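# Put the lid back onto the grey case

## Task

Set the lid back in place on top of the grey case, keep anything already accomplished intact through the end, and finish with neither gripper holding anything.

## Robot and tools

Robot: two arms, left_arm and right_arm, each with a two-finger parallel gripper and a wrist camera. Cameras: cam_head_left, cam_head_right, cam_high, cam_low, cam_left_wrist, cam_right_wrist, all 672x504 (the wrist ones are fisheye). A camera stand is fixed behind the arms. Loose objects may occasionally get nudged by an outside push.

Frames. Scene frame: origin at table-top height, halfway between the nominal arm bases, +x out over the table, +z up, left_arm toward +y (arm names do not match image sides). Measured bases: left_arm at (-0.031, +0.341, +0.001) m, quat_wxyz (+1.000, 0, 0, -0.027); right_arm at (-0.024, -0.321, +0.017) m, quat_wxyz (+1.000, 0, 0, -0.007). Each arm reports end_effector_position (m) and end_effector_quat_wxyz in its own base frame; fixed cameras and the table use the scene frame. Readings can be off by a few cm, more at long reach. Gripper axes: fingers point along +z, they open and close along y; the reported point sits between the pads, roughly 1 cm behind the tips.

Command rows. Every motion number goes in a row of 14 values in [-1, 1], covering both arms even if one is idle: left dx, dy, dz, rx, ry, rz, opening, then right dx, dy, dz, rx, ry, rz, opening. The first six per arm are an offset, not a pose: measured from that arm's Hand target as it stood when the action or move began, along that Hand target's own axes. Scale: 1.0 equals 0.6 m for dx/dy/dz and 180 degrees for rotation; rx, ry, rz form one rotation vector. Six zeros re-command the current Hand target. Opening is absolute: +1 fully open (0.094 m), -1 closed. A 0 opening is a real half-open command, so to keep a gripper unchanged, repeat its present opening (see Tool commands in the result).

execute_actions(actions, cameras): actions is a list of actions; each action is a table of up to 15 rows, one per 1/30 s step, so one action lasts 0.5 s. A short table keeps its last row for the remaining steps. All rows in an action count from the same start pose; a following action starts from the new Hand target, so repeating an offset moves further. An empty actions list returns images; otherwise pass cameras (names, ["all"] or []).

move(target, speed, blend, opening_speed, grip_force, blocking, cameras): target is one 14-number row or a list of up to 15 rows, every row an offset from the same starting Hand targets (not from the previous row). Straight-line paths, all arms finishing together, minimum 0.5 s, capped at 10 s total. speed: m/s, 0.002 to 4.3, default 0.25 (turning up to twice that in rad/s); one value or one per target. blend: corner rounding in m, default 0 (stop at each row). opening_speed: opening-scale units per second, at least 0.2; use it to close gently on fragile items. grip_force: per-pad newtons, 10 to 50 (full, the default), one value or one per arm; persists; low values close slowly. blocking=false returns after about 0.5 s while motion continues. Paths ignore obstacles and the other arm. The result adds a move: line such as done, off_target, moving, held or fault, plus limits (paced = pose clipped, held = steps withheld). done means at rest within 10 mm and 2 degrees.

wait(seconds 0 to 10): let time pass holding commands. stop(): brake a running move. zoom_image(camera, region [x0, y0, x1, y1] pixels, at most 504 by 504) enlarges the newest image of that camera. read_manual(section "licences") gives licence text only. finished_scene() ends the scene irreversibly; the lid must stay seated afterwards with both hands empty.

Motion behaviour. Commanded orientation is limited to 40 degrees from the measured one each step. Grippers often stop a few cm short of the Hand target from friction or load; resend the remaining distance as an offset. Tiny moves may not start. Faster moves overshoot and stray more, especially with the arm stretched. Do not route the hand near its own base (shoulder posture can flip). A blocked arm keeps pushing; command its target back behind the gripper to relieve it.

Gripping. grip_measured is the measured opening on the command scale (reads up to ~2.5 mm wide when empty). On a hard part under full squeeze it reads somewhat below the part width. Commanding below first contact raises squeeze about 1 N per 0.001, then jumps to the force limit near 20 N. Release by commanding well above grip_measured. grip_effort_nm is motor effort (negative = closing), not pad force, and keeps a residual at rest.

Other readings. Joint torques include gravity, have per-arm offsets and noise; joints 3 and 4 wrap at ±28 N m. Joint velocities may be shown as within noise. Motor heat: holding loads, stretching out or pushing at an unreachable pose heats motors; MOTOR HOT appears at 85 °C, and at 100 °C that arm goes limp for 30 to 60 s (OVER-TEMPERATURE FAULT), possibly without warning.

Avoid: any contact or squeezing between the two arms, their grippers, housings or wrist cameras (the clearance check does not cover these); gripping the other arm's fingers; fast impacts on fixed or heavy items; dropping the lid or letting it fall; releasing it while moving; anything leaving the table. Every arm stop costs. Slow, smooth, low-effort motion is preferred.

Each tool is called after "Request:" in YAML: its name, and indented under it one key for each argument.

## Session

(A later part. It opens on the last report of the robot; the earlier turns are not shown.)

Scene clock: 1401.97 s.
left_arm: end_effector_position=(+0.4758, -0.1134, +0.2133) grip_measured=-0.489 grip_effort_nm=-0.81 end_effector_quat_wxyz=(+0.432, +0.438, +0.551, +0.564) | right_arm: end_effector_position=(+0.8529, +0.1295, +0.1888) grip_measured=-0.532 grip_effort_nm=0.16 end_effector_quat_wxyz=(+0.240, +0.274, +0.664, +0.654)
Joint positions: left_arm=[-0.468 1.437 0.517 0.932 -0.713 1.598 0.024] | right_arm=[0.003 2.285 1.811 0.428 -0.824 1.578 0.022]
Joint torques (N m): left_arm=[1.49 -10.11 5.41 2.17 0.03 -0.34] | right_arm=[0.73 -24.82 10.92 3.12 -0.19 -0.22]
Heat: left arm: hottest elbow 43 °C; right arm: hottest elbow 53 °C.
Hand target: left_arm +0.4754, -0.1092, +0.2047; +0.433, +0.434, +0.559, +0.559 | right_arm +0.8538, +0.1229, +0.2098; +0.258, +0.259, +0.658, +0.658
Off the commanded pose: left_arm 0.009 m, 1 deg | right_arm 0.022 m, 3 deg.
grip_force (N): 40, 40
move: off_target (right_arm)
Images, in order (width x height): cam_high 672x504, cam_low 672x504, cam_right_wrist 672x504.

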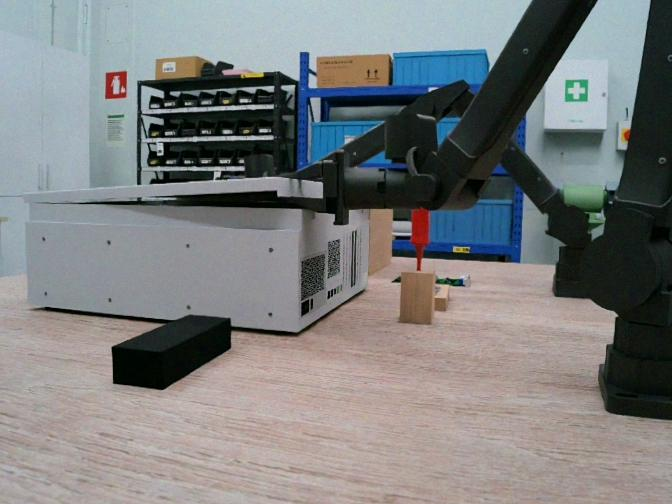

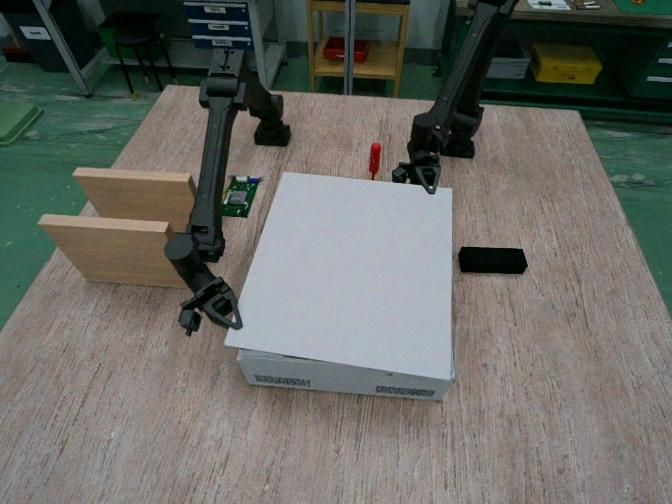

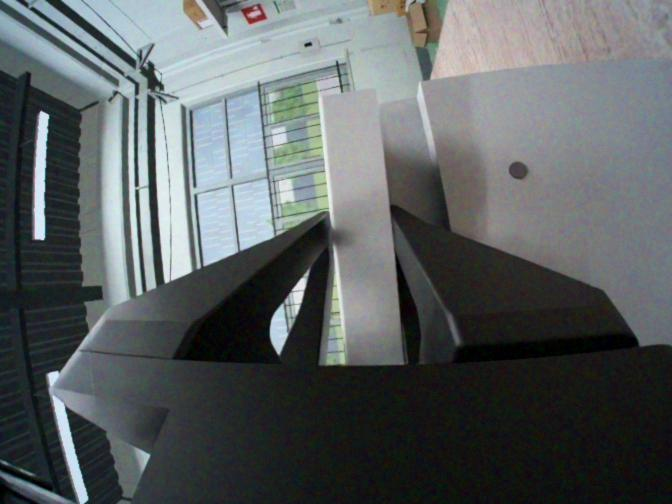

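Request:
move:
  target:
    - [0,0,0,0,0,0,-0.40, 0,0,0,0,0,0,-0.53]
    - [0,0,-0.11,0,0,0,-0.40, 0,0,0,0,0,0,-0.53]
  opening_speed: 0.3
  speed: 0.05
  cameras: ["cam_high","cam_low","cam_right_wrist","cam_left_wrist","cam_head_left"]

Request:
zoom_image:
  camera: "cam_high"
  region: [10, 150, 390, 250]

Scene clock: 1414.13 s.
left_arm: end_effector_position=(+0.4156, -0.1264, +0.1910) grip_measured=-0.402 grip_effort_nm=0.12 end_effector_quat_wxyz=(+0.419, +0.449, +0.558, +0.558) | right_arm: end_effector_position=(+0.8506, +0.1304, +0.1799) grip_measured=-0.531 grip_effort_nm=0.10 end_effector_quat_wxyz=(+0.236, +0.273, +0.668, +0.652)
Joint positions: left_arm=[-0.599 1.367 0.39 0.938 -0.848 1.576 0.028] | right_arm=[0.003 2.291 1.803 0.428 -0.832 1.567 0.022]
Joint torques (N m): left_arm=[0.62 -12.57 5.41 2.03 -0.39 -0.11] | right_arm=[0.73 -25.7 11.49 3.23 0.11 -0.13]
Heat: left arm: hottest elbow 43 °C; right arm: hottest elbow 53 °C.
Hand target: left_arm +0.4115, -0.1256, +0.2049; +0.433, +0.434, +0.559, +0.559 | right_arm +0.8537, +0.1229, +0.2097; +0.258, +0.259, +0.658, +0.658
Off the commanded pose: left_arm 0.014 m, 2 deg | right_arm 0.031 m, 3 deg.
grip_force (N): 40, 40
move: off_target (left_arm, right_arm)
Images, in order (width x height): cam_head_left 672x504, cam_high 672x504, cam_low 672x504, cam_left_wrist 672x504, cam_right_wrist 672x504.

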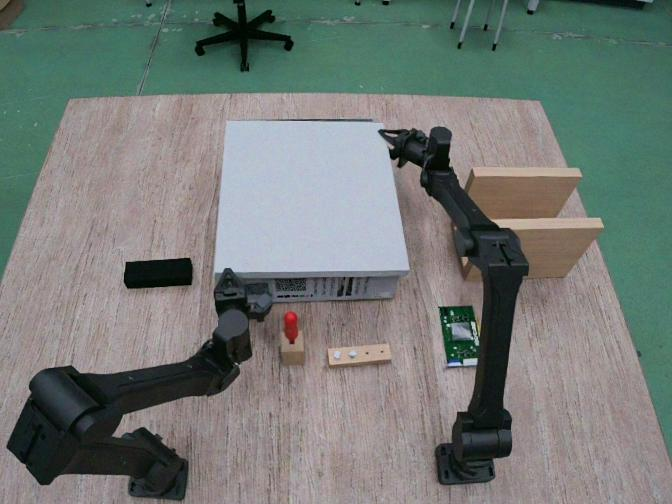

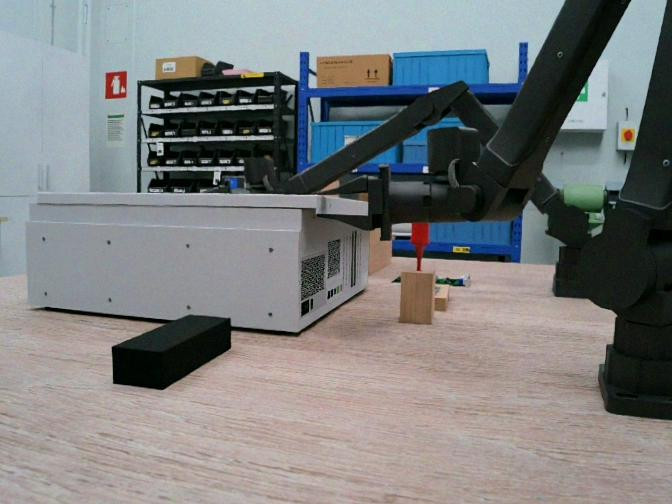

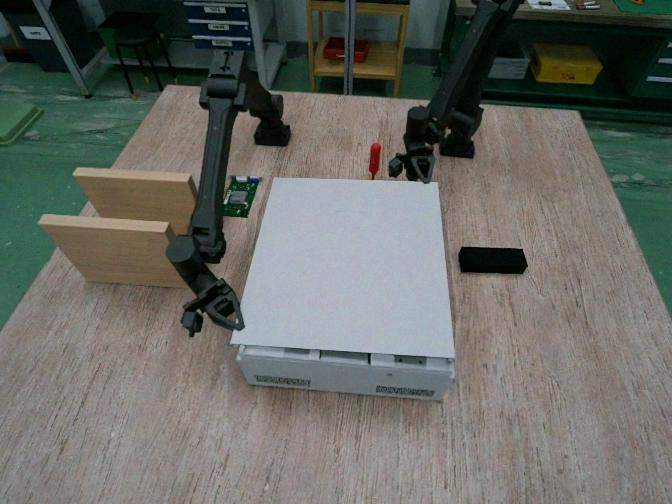

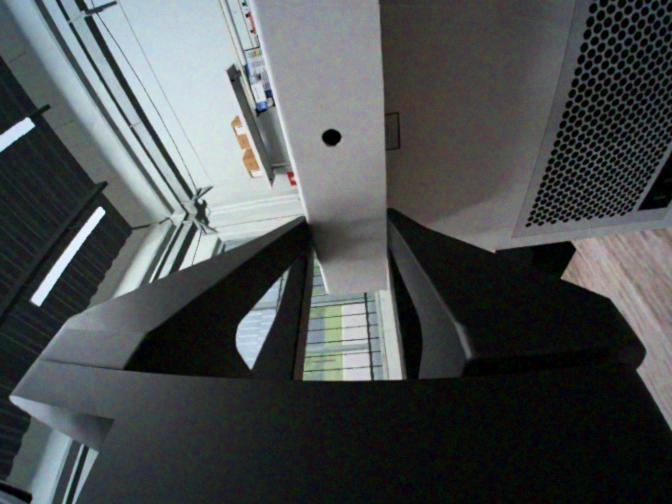

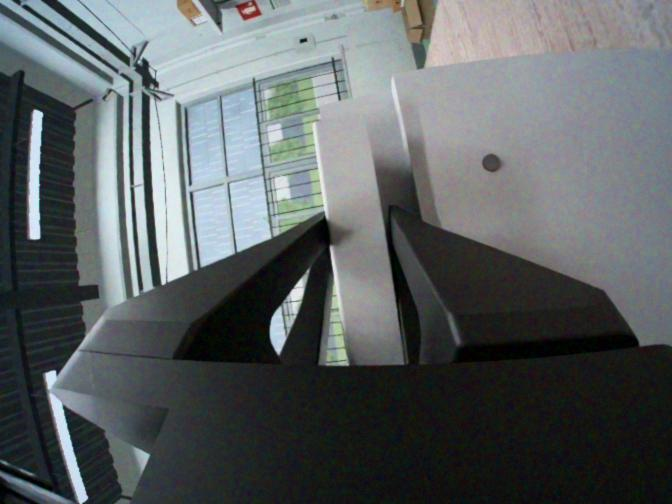

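Scaled by 1.326 from the camera's 672x504 image, which has a finer 960x720 frame.

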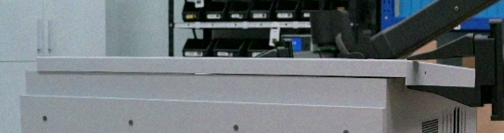

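Request:
zoom_image:
  camera: "cam_head_left"
  region: [190, 100, 430, 320]

Request:
zoom_image:
  camera: "cam_low"
  region: [200, 290, 480, 410]

Request:
zoom_image:
  camera: "cam_high"
  region: [200, 160, 390, 260]

Request:
zoom_image:
  camera: "cam_right_wrist"
  region: [300, 60, 560, 290]

Scaled by 2.100 from the camera's 672x504 image, which has a finer 960x720 frame.

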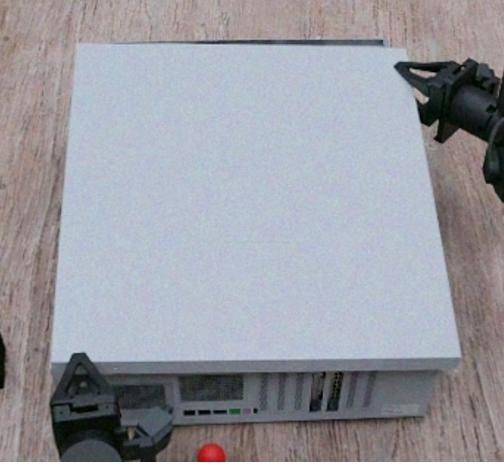

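Scaled by 1.800 from the camera's 672x504 image, which has a finer 960x720 frame.

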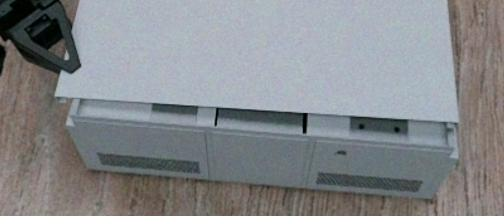

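Scaled by 2.653 from the camera's 672x504 image, which has a finer 960x720 frame.

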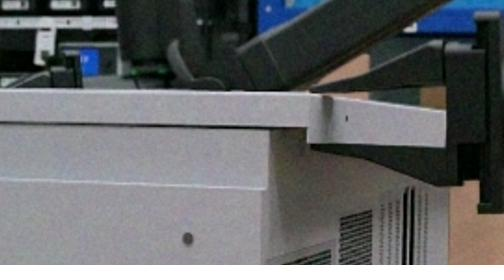

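Scaled by 1.938 from the camera's 672x504 image, which has a finer 960x720 frame.

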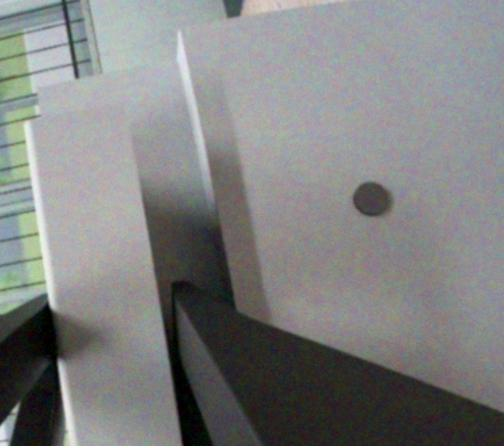

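Request:
move:
  target:
    - [0,0,0,0,0,0,-0.25, 0,0,0,0,0,0,-0.75]
    - [0,0,0.022,0,0,0,-0.25, 0,0,0,0,0,0,-0.75]
    - [0,0,0.022,0,0,0,-0.65, 0,0,0,0,0,0,-0.75]
  opening_speed: 0.3
  speed: 0.05
  cameras: ["cam_high","cam_low","cam_right_wrist","cam_left_wrist","cam_head_left"]

Scene clock: 1525.03 s.
left_arm: end_effector_position=(+0.4179, -0.1247, +0.1942) grip_measured=-0.462 grip_effort_nm=-0.81 end_effector_quat_wxyz=(+0.425, +0.450, +0.555, +0.556) | right_arm: end_effector_position=(+0.8514, +0.1299, +0.1830) grip_measured=-0.601 grip_effort_nm=-0.80 end_effector_quat_wxyz=(+0.253, +0.258, +0.669, +0.649)
Joint positions: left_arm=[-0.586 1.358 0.39 0.938 -0.823 1.576 0.025] | right_arm=[0.003 2.291 1.803 0.445 -0.828 1.535 0.019]
Joint torques (N m): left_arm=[1.79 -9.82 6.97 2.06 -0.14 -0.1] | right_arm=[0.73 -25.52 11.47 2.43 -0.08 0.18]
Heat: left arm: hottest elbow 43 °C; right arm: hottest elbow 54 °C.
Hand target: left_arm +0.4243, -0.1223, +0.2050; +0.433, +0.434, +0.559, +0.559 | right_arm +0.8537, +0.1229, +0.2097; +0.258, +0.259, +0.658, +0.658
Off the commanded pose: left_arm 0.013 m, 2 deg | right_arm 0.028 m, 2 deg.
grip_force (N): 40, 40
move: off_target (left_arm, right_arm); target 3's new opening was sent with left_arm's hand 0.013 m and 2 deg from that target
Images, in order (width x height): cam_head_left 672x504, cam_high 672x504, cam_low 672x504, cam_left_wrist 672x504, cam_right_wrist 672x504.

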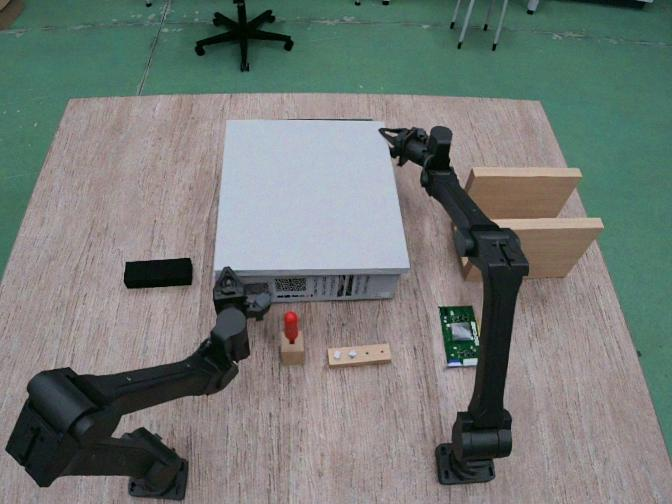

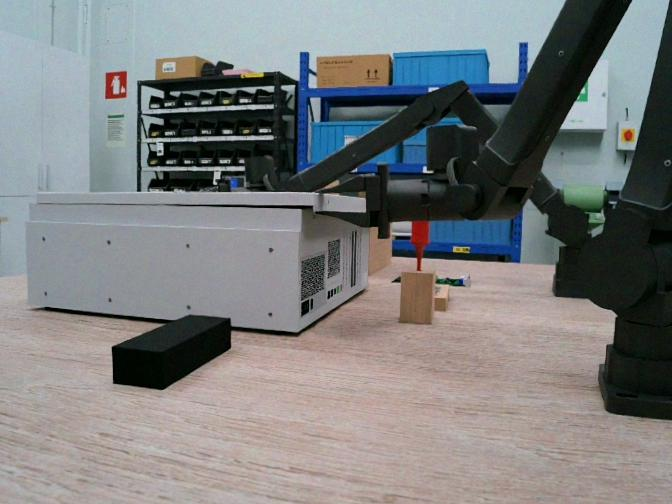

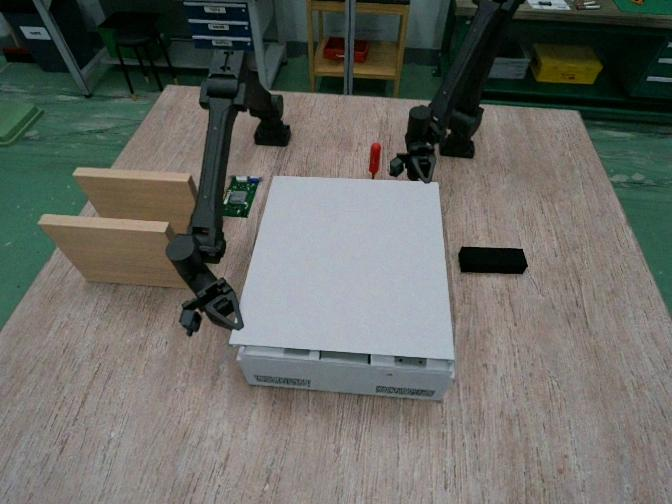

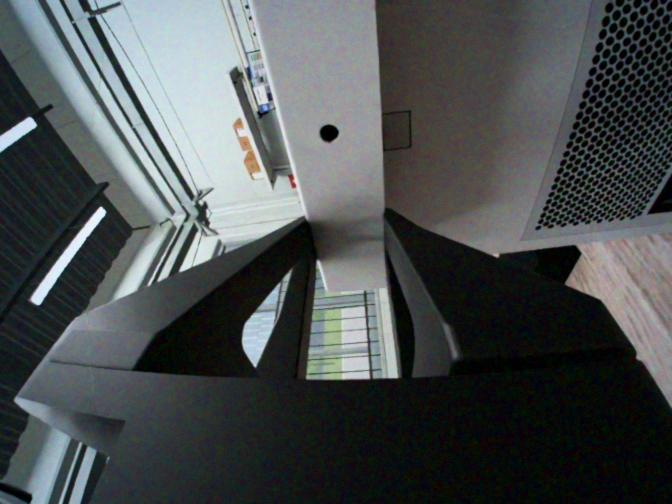

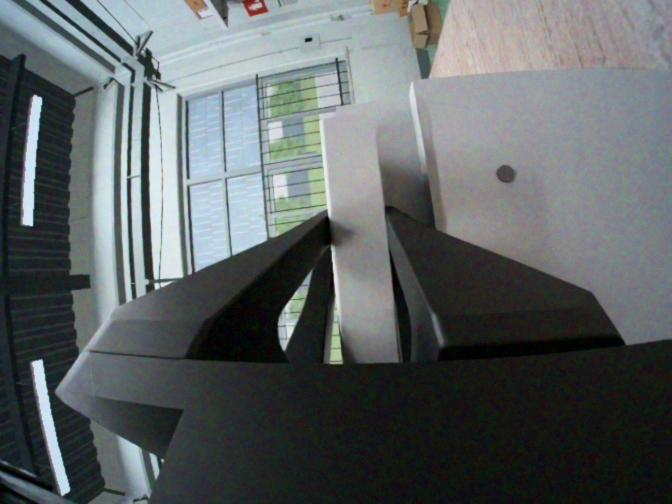

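Request:
move:
  target: [0,0.125,0,0,0,0,-0.65, 0,0.19,0,0,0,0,-0.75]
  speed: 0.08
  cameras: ["cam_high","cam_low","cam_right_wrist","cam_left_wrist","cam_head_left"]

Scene clock: 1532.37 s.
left_arm: end_effector_position=(+0.4104, -0.1186, +0.2370) grip_measured=-0.463 grip_effort_nm=-0.81 end_effector_quat_wxyz=(+0.420, +0.452, +0.572, +0.540) | right_arm: end_effector_position=(+0.8399, +0.1309, +0.2272) grip_measured=-0.604 grip_effort_nm=-0.80 end_effector_quat_wxyz=(+0.228, +0.276, +0.685, +0.634)
Joint positions: left_arm=[-0.583 1.141 0.434 0.614 -0.822 1.51 0.025] | right_arm=[0.003 2.193 1.803 0.252 -0.834 1.506 0.019]
Joint torques (N m): left_arm=[1.38 -10.17 11.79 1.65 -0.33 0.58] | right_arm=[0.62 -28.1 18.22 1.76 0.04 0.46]
Heat: left arm: hottest elbow 43 °C; right arm: hottest elbow 54 °C.
Hand target: left_arm +0.4243, -0.1223, +0.2798; +0.433, +0.434, +0.559, +0.559 | right_arm +0.8539, +0.1229, +0.3235; +0.258, +0.259, +0.658, +0.658
Off the commanded pose: left_arm 0.045 m, 4 deg | right_arm 0.098 m, 6 deg.
grip_force (N): 40, 40
move: off_target (left_arm, right_arm)
Images, in order (width x height): cam_head_left 672x504, cam_high 672x504, cam_low 672x504, cam_left_wrist 672x504, cam_right_wrist 672x504.

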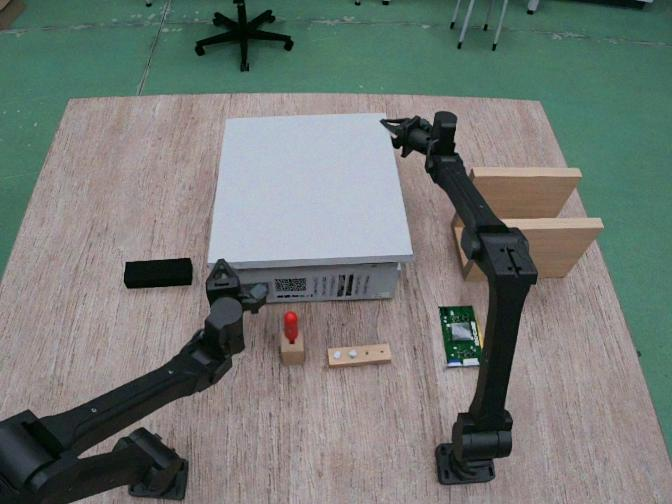

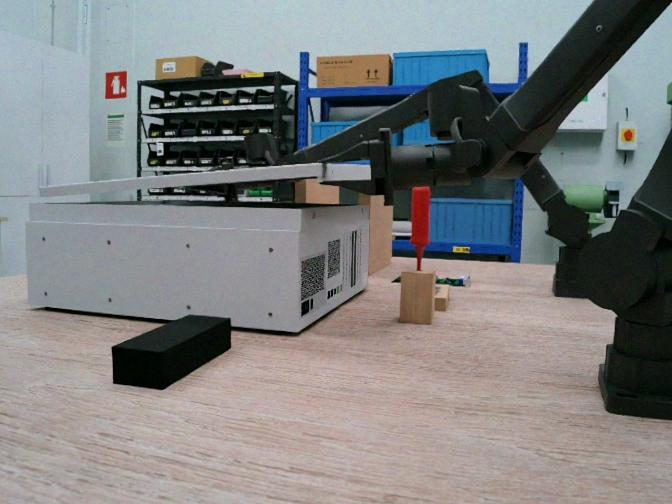

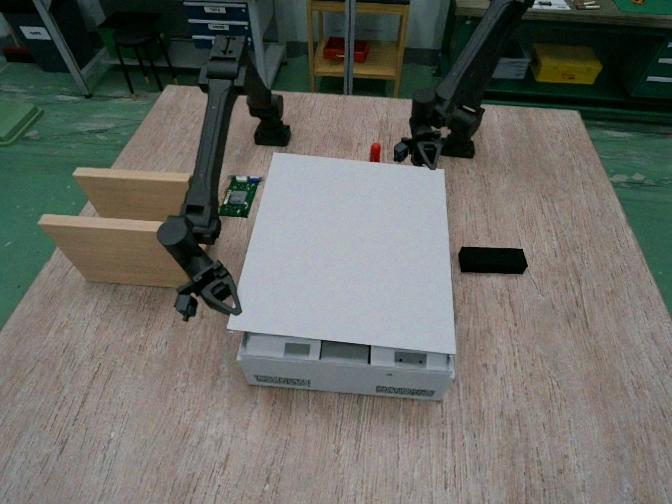

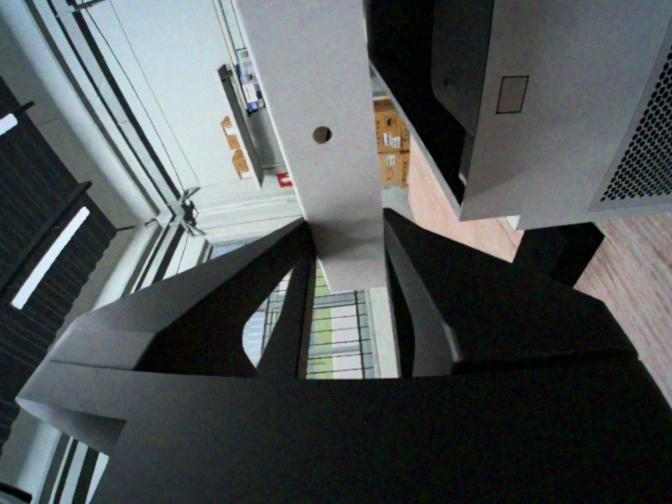

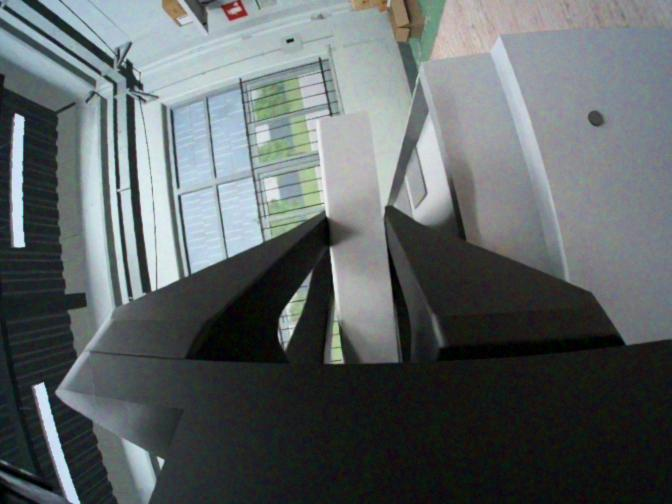

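Request:
move:
  target: [0.0018,0,0.0928,0,0.0028,0,-0.65, -0.0515,0,0.0858,0,0.0028,0,-0.75]
  speed: 0.07
  cameras: ["cam_high","cam_low","cam_right_wrist","cam_left_wrist","cam_head_left"]

Request:
zoom_image:
  camera: "cam_low"
  region: [200, 290, 480, 410]

Request:
zoom_image:
  camera: "cam_high"
  region: [10, 150, 390, 250]

Request:
zoom_image:
  camera: "cam_head_left"
  region: [190, 90, 430, 320]

Scene clock: 1633.73 s.
left_arm: end_effector_position=(+0.4603, -0.1047, +0.2432) grip_measured=-0.463 grip_effort_nm=-0.80 end_effector_quat_wxyz=(+0.419, +0.448, +0.577, +0.539) | right_arm: end_effector_position=(+0.8923, +0.1439, +0.2342) grip_measured=-0.610 grip_effort_nm=-0.80 end_effector_quat_wxyz=(+0.226, +0.273, +0.686, +0.635)
Joint positions: left_arm=[-0.466 1.242 0.532 0.62 -0.714 1.51 0.025] | right_arm=[0.018 2.342 2.092 0.117 -0.828 1.509 0.018]
Joint torques (N m): left_arm=[1.38 -9.82 11.59 2.7 -0.27 0.57] | right_arm=[0.97 -28.04 20.63 1.91 0.26 0.44]
Heat: left arm: hottest elbow 52 °C; right arm: hottest elbow 70 °C.
Hand target: left_arm +0.4779, -0.1075, +0.2798; +0.431, +0.431, +0.561, +0.561 | right_arm +0.9116, +0.1394, +0.3235; +0.255, +0.256, +0.659, +0.659
Off the commanded pose: left_arm 0.041 m, 4 deg | right_arm 0.091 m, 6 deg.
grip_force (N): 40, 40
move: off_target (left_arm, right_arm)
Images, in order (width x height): cam_head_left 672x504, cam_high 672x504, cam_low 672x504, cam_left_wrist 672x504, cam_right_wrist 672x504.

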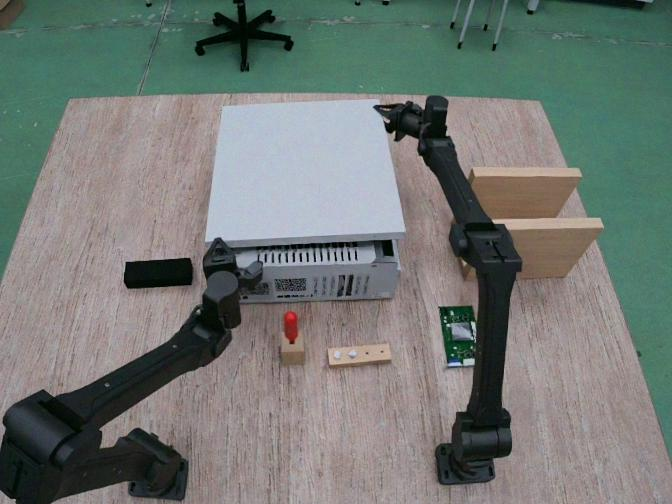

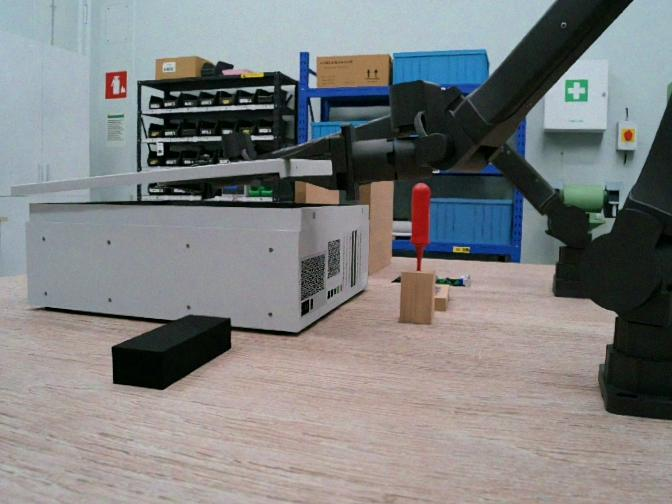

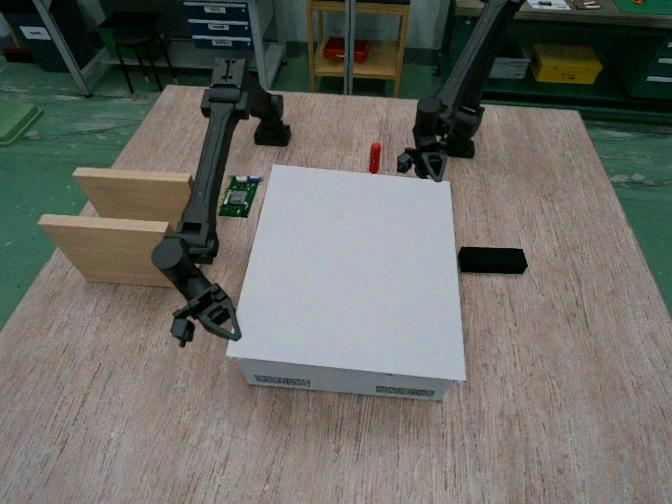

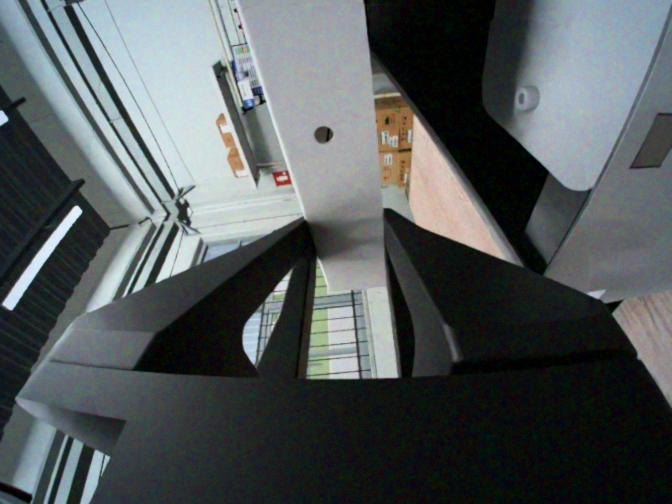

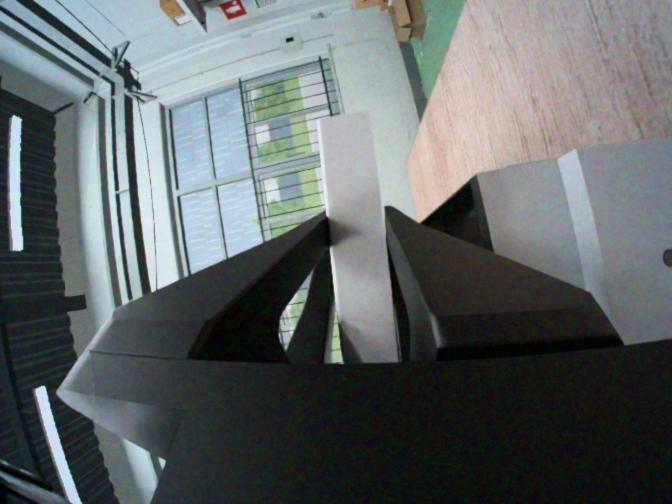

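Scaled by 1.800 from the camera's 672x504 image, which has a finer 960x720 frame.

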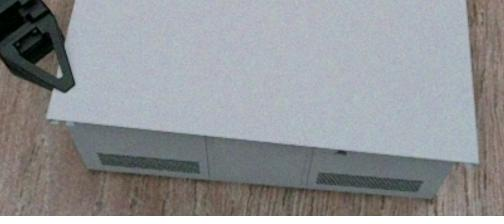

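Scaled by 1.326 from the camera's 672x504 image, which has a finer 960x720 frame.

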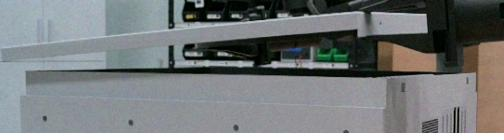

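Scaled by 2.100 from the camera's 672x504 image, which has a finer 960x720 frame.

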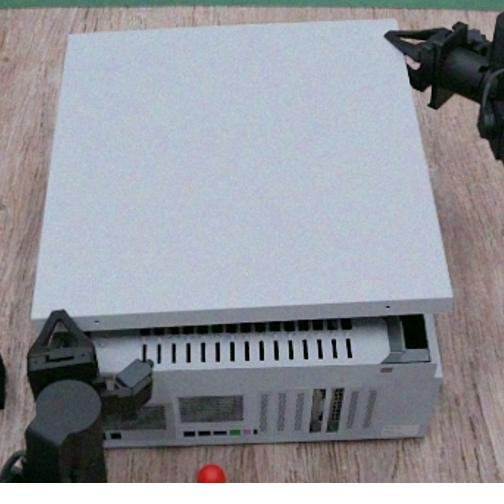

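Request:
move:
  target: [0,-0.085,0,0,0,0,-0.65, 0,-0.1,0,0,0,0,-0.75]
  speed: 0.07
  cameras: ["cam_high","cam_low","cam_head_left"]

Request:
zoom_image:
  camera: "cam_low"
  region: [200, 290, 480, 410]

Request:
zoom_image:
  camera: "cam_high"
  region: [10, 150, 390, 250]

Scene clock: 1661.33 s.
left_arm: end_effector_position=(+0.4744, -0.1081, +0.2169) grip_measured=-0.464 grip_effort_nm=-0.81 end_effector_quat_wxyz=(+0.423, +0.440, +0.570, +0.550) | right_arm: end_effector_position=(+0.9006, +0.1398, +0.2061) grip_measured=-0.611 grip_effort_nm=-0.80 end_effector_quat_wxyz=(+0.240, +0.270, +0.680, +0.638)
Joint positions: left_arm=[-0.461 1.382 0.527 0.806 -0.719 1.541 0.025] | right_arm=[0.015 2.392 2.092 0.196 -0.815 1.513 0.018]
Joint torques (N m): left_arm=[1.14 -10.93 7.12 3.19 -0.01 0.27] | right_arm=[1.14 -26.99 17.09 2.78 -0.23 0.38]
Heat: left arm: hottest elbow 52 °C; right arm: hottest elbow 71 °C.
Hand target: left_arm +0.4779, -0.1074, +0.2288; +0.430, +0.431, +0.561, +0.561 | right_arm +0.9115, +0.1394, +0.2635; +0.255, +0.256, +0.659, +0.659
Off the commanded pose: left_arm 0.012 m, 2 deg | right_arm 0.058 m, 4 deg.
grip_force (N): 40, 40
move: off_target (left_arm, right_arm)
Images, in order (width x height): cam_head_left 672x504, cam_high 672x504, cam_low 672x504.

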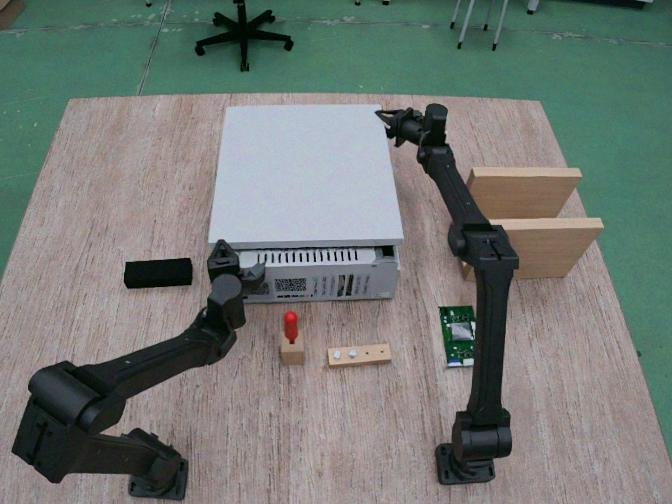

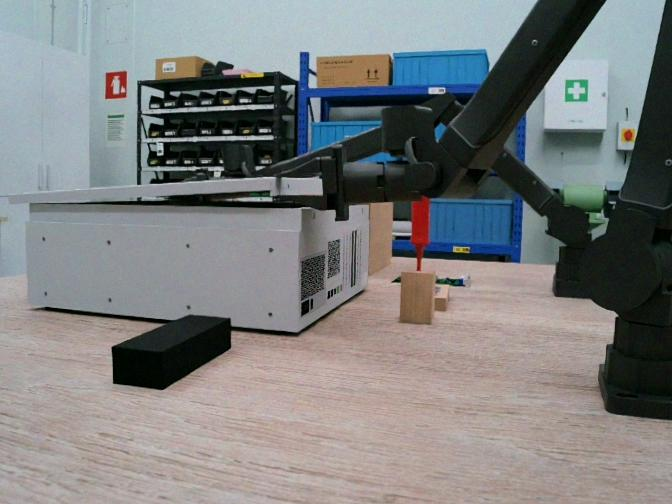

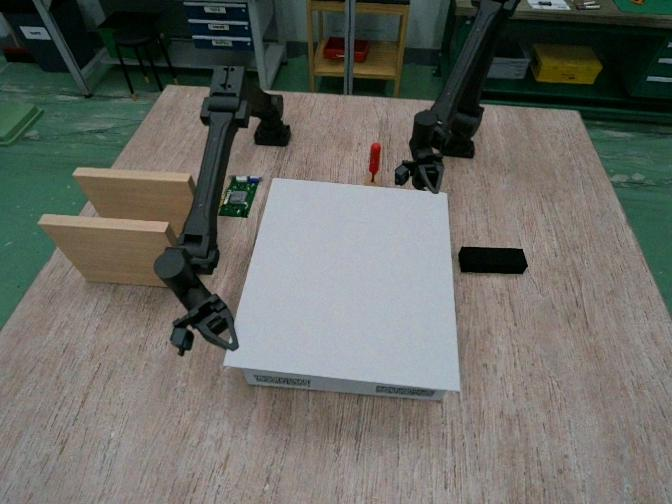

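Scaled by 1.800 from the camera's 672x504 image, which has a finer 960x720 frame.

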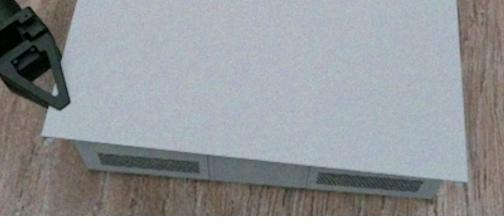

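Scaled by 1.326 from the camera's 672x504 image, which has a finer 960x720 frame.

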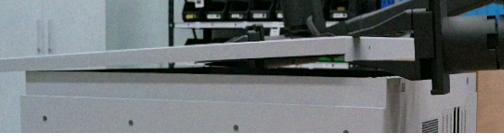

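Request:
move:
  target: [0.0157,0,-0.0427,0,0,0,-0.65, 0.0373,0,-0.026,0,0,0,-0.75]
  speed: 0.07
  cameras: ["cam_high","cam_low","cam_head_left"]

Request:
zoom_image:
  camera: "cam_low"
  region: [200, 290, 480, 410]

Request:
zoom_image:
  camera: "cam_high"
  region: [0, 150, 380, 250]

Scene clock: 1710.77 s.
left_arm: end_effector_position=(+0.4555, -0.1054, +0.2089) grip_measured=-0.464 grip_effort_nm=-0.80 end_effector_quat_wxyz=(+0.420, +0.442, +0.572, +0.549) | right_arm: end_effector_position=(+0.8876, +0.1434, +0.2050) grip_measured=-0.615 grip_effort_nm=-0.80 end_effector_quat_wxyz=(+0.239, +0.265, +0.679, +0.642)
Joint positions: left_arm=[-0.479 1.352 0.475 0.816 -0.737 1.534 0.025] | right_arm=[0.019 2.358 2.018 0.248 -0.821 1.519 0.018]
Joint torques (N m): left_arm=[0.44 -13.57 6.06 2.71 -0.38 0.31] | right_arm=[1.38 -30.21 11.6 3.34 0.21 0.33]
Heat: left arm: hottest elbow 46 °C; right arm: hottest elbow 68 °C.
Hand target: left_arm +0.4508, -0.1049, +0.2289; +0.431, +0.431, +0.561, +0.561 | right_arm +0.8845, +0.1430, +0.2637; +0.255, +0.256, +0.659, +0.659
Off the commanded pose: left_arm 0.020 m, 3 deg | right_arm 0.059 m, 4 deg.
grip_force (N): 40, 40
move: off_target (left_arm, right_arm)
Images, in order (width x height): cam_head_left 672x504, cam_high 672x504, cam_low 672x504.

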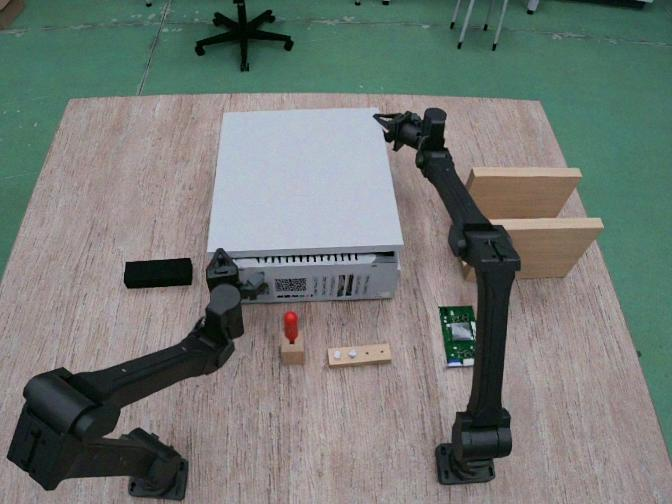

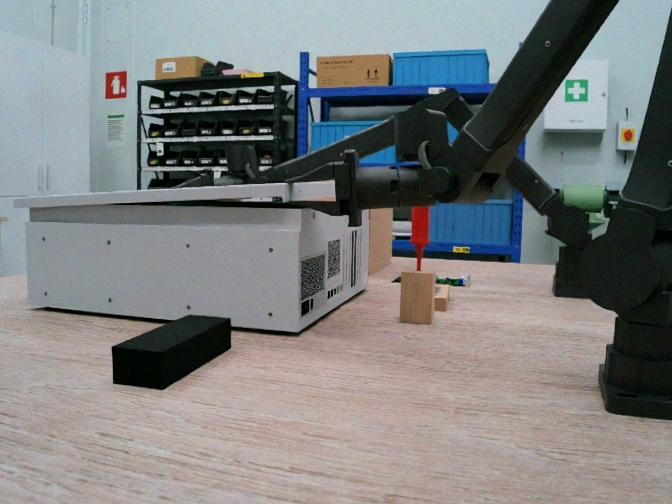

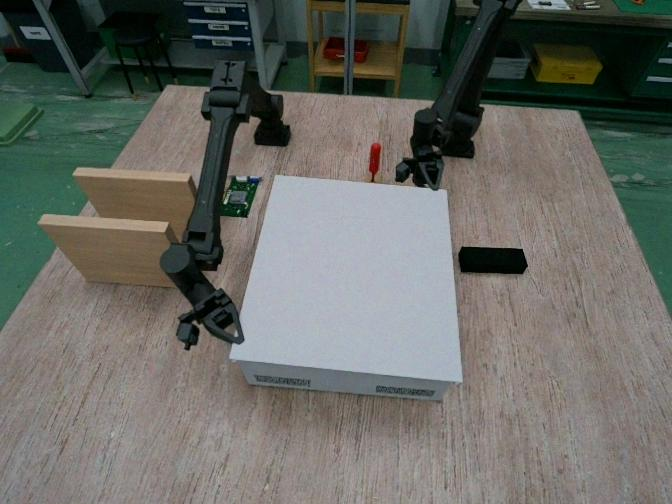

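Scaled by 1.800 from the camera's 672x504 image, which has a finer 960x720 frame.

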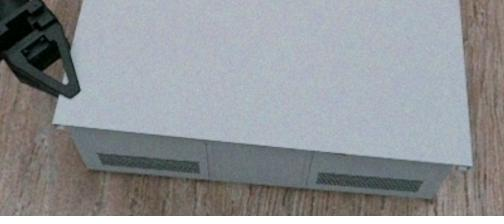

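Scaled by 1.326 from the camera's 672x504 image, which has a finer 960x720 frame.

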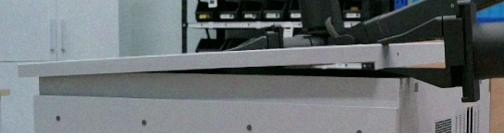

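Request:
zoom_image:
  camera: "cam_head_left"
  region: [190, 220, 430, 320]

Request:
zoom_image:
  camera: "cam_head_left"
  region: [200, 90, 420, 190]

Scaled by 2.100 from the camera's 672x504 image, which has a finer 960x720 frame.

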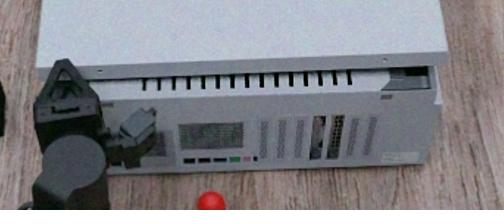

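Scaled by 2.291 from the camera's 672x504 image, which has a finer 960x720 frame.

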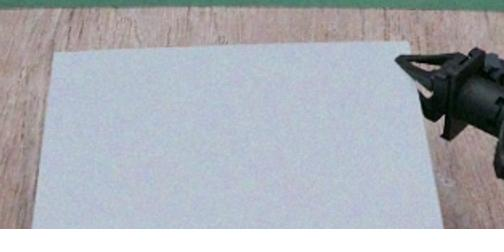

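Request:
move:
  target:
    - [0.0095,0,-0.023,0,-0.0039,0,-0.65, 0.0208,0,-0.0255,0,-0.0039,0,-0.75]
    - [0.0095,-0.033,-0.023,0,-0.0039,0,-0.65, 0.0208,-0.05,-0.0255,0,-0.0039,0,-0.75]
  speed: 0.06
  cameras: ["cam_high","cam_low","cam_head_left","cam_right_wrist","cam_left_wrist"]

Request:
zoom_image:
  camera: "cam_low"
  region: [200, 290, 480, 410]

Request:
zoom_image:
  camera: "cam_high"
  region: [0, 150, 380, 250]

Request:
zoom_image:
  camera: "cam_head_left"
  region: [190, 220, 430, 320]

Scene clock: 1761.97 s.
left_arm: end_effector_position=(+0.4370, -0.1032, +0.2031) grip_measured=-0.464 grip_effort_nm=-0.81 end_effector_quat_wxyz=(+0.432, +0.439, +0.566, +0.548) | right_arm: end_effector_position=(+0.8651, +0.1419, +0.2035) grip_measured=-0.617 grip_effort_nm=-0.80 end_effector_quat_wxyz=(+0.250, +0.263, +0.671, +0.646)
Joint positions: left_arm=[-0.495 1.337 0.415 0.889 -0.738 1.54 0.025] | right_arm=[0.019 2.297 1.883 0.356 -0.809 1.533 0.018]
Joint torques (N m): left_arm=[0.97 -9.7 5.85 2.91 -0.32 0.25] | right_arm=[1.08 -26.58 11 3.44 0.24 0.19]
Heat: left arm: hottest elbow 44 °C; right arm: hottest elbow 59 °C.
Hand target: left_arm +0.4359, -0.1029, +0.2091; +0.434, +0.435, +0.558, +0.558 | right_arm +0.8649, +0.1403, +0.2340; +0.260, +0.260, +0.658, +0.658
Off the commanded pose: left_arm 0.006 m, 2 deg | right_arm 0.030 m, 2 deg.
grip_force (N): 40, 40
move: off_target (right_arm)
Images, in order (width x height): cam_head_left 672x504, cam_high 672x504, cam_low 672x504, cam_left_wrist 672x504, cam_right_wrist 672x504.

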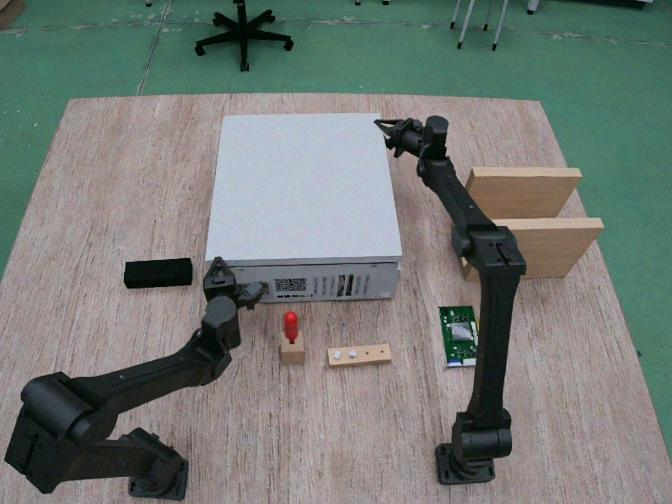

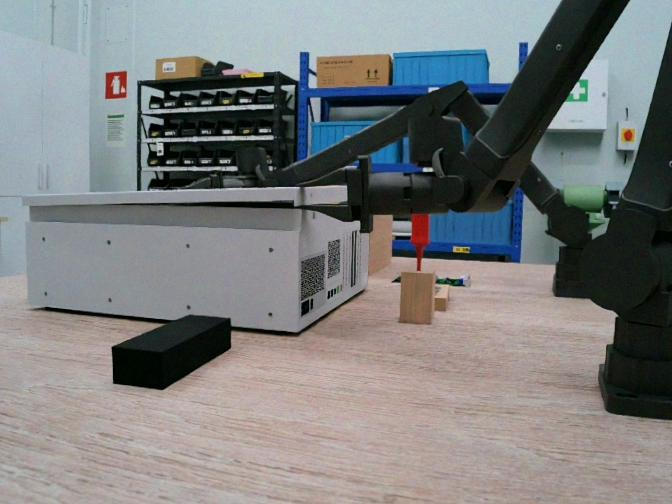

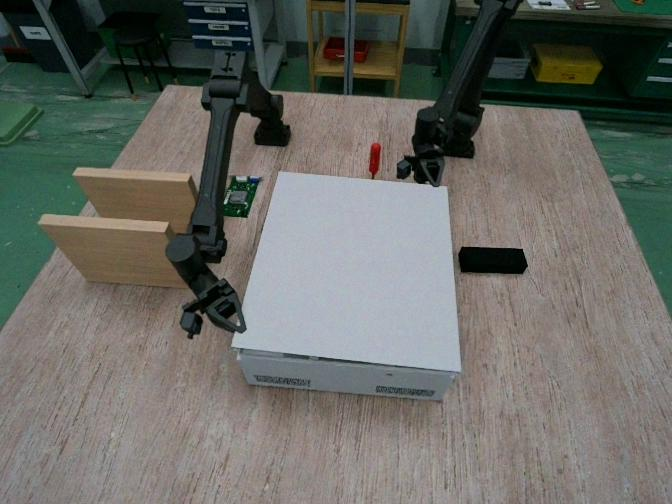

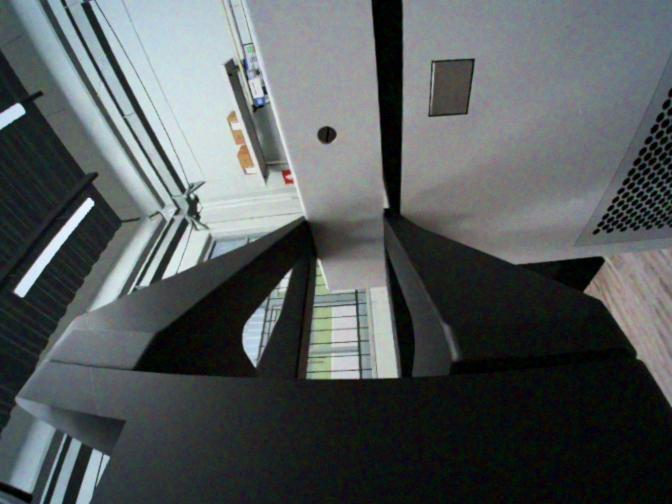

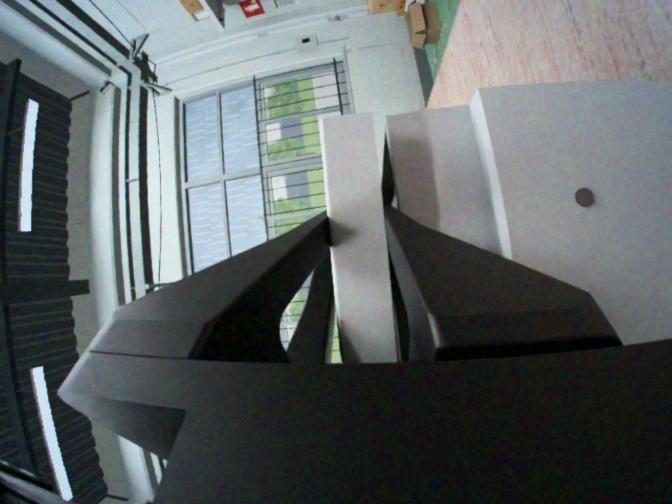

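Scaled by 1.800 from the camera's 672x504 image, which has a finer 960x720 frame.

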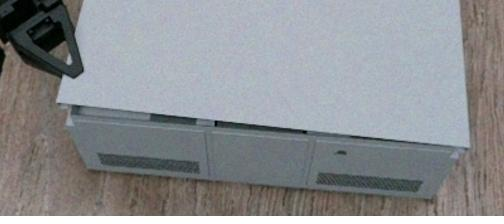

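Scaled by 1.326 from the camera's 672x504 image, which has a finer 960x720 frame.

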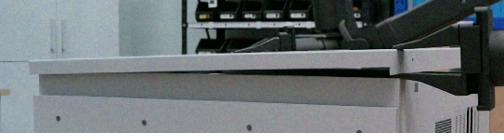

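Scaled by 2.100 from the camera's 672x504 image, which has a finer 960x720 frame.

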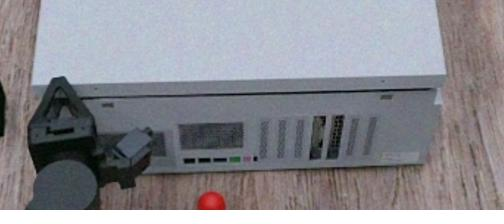

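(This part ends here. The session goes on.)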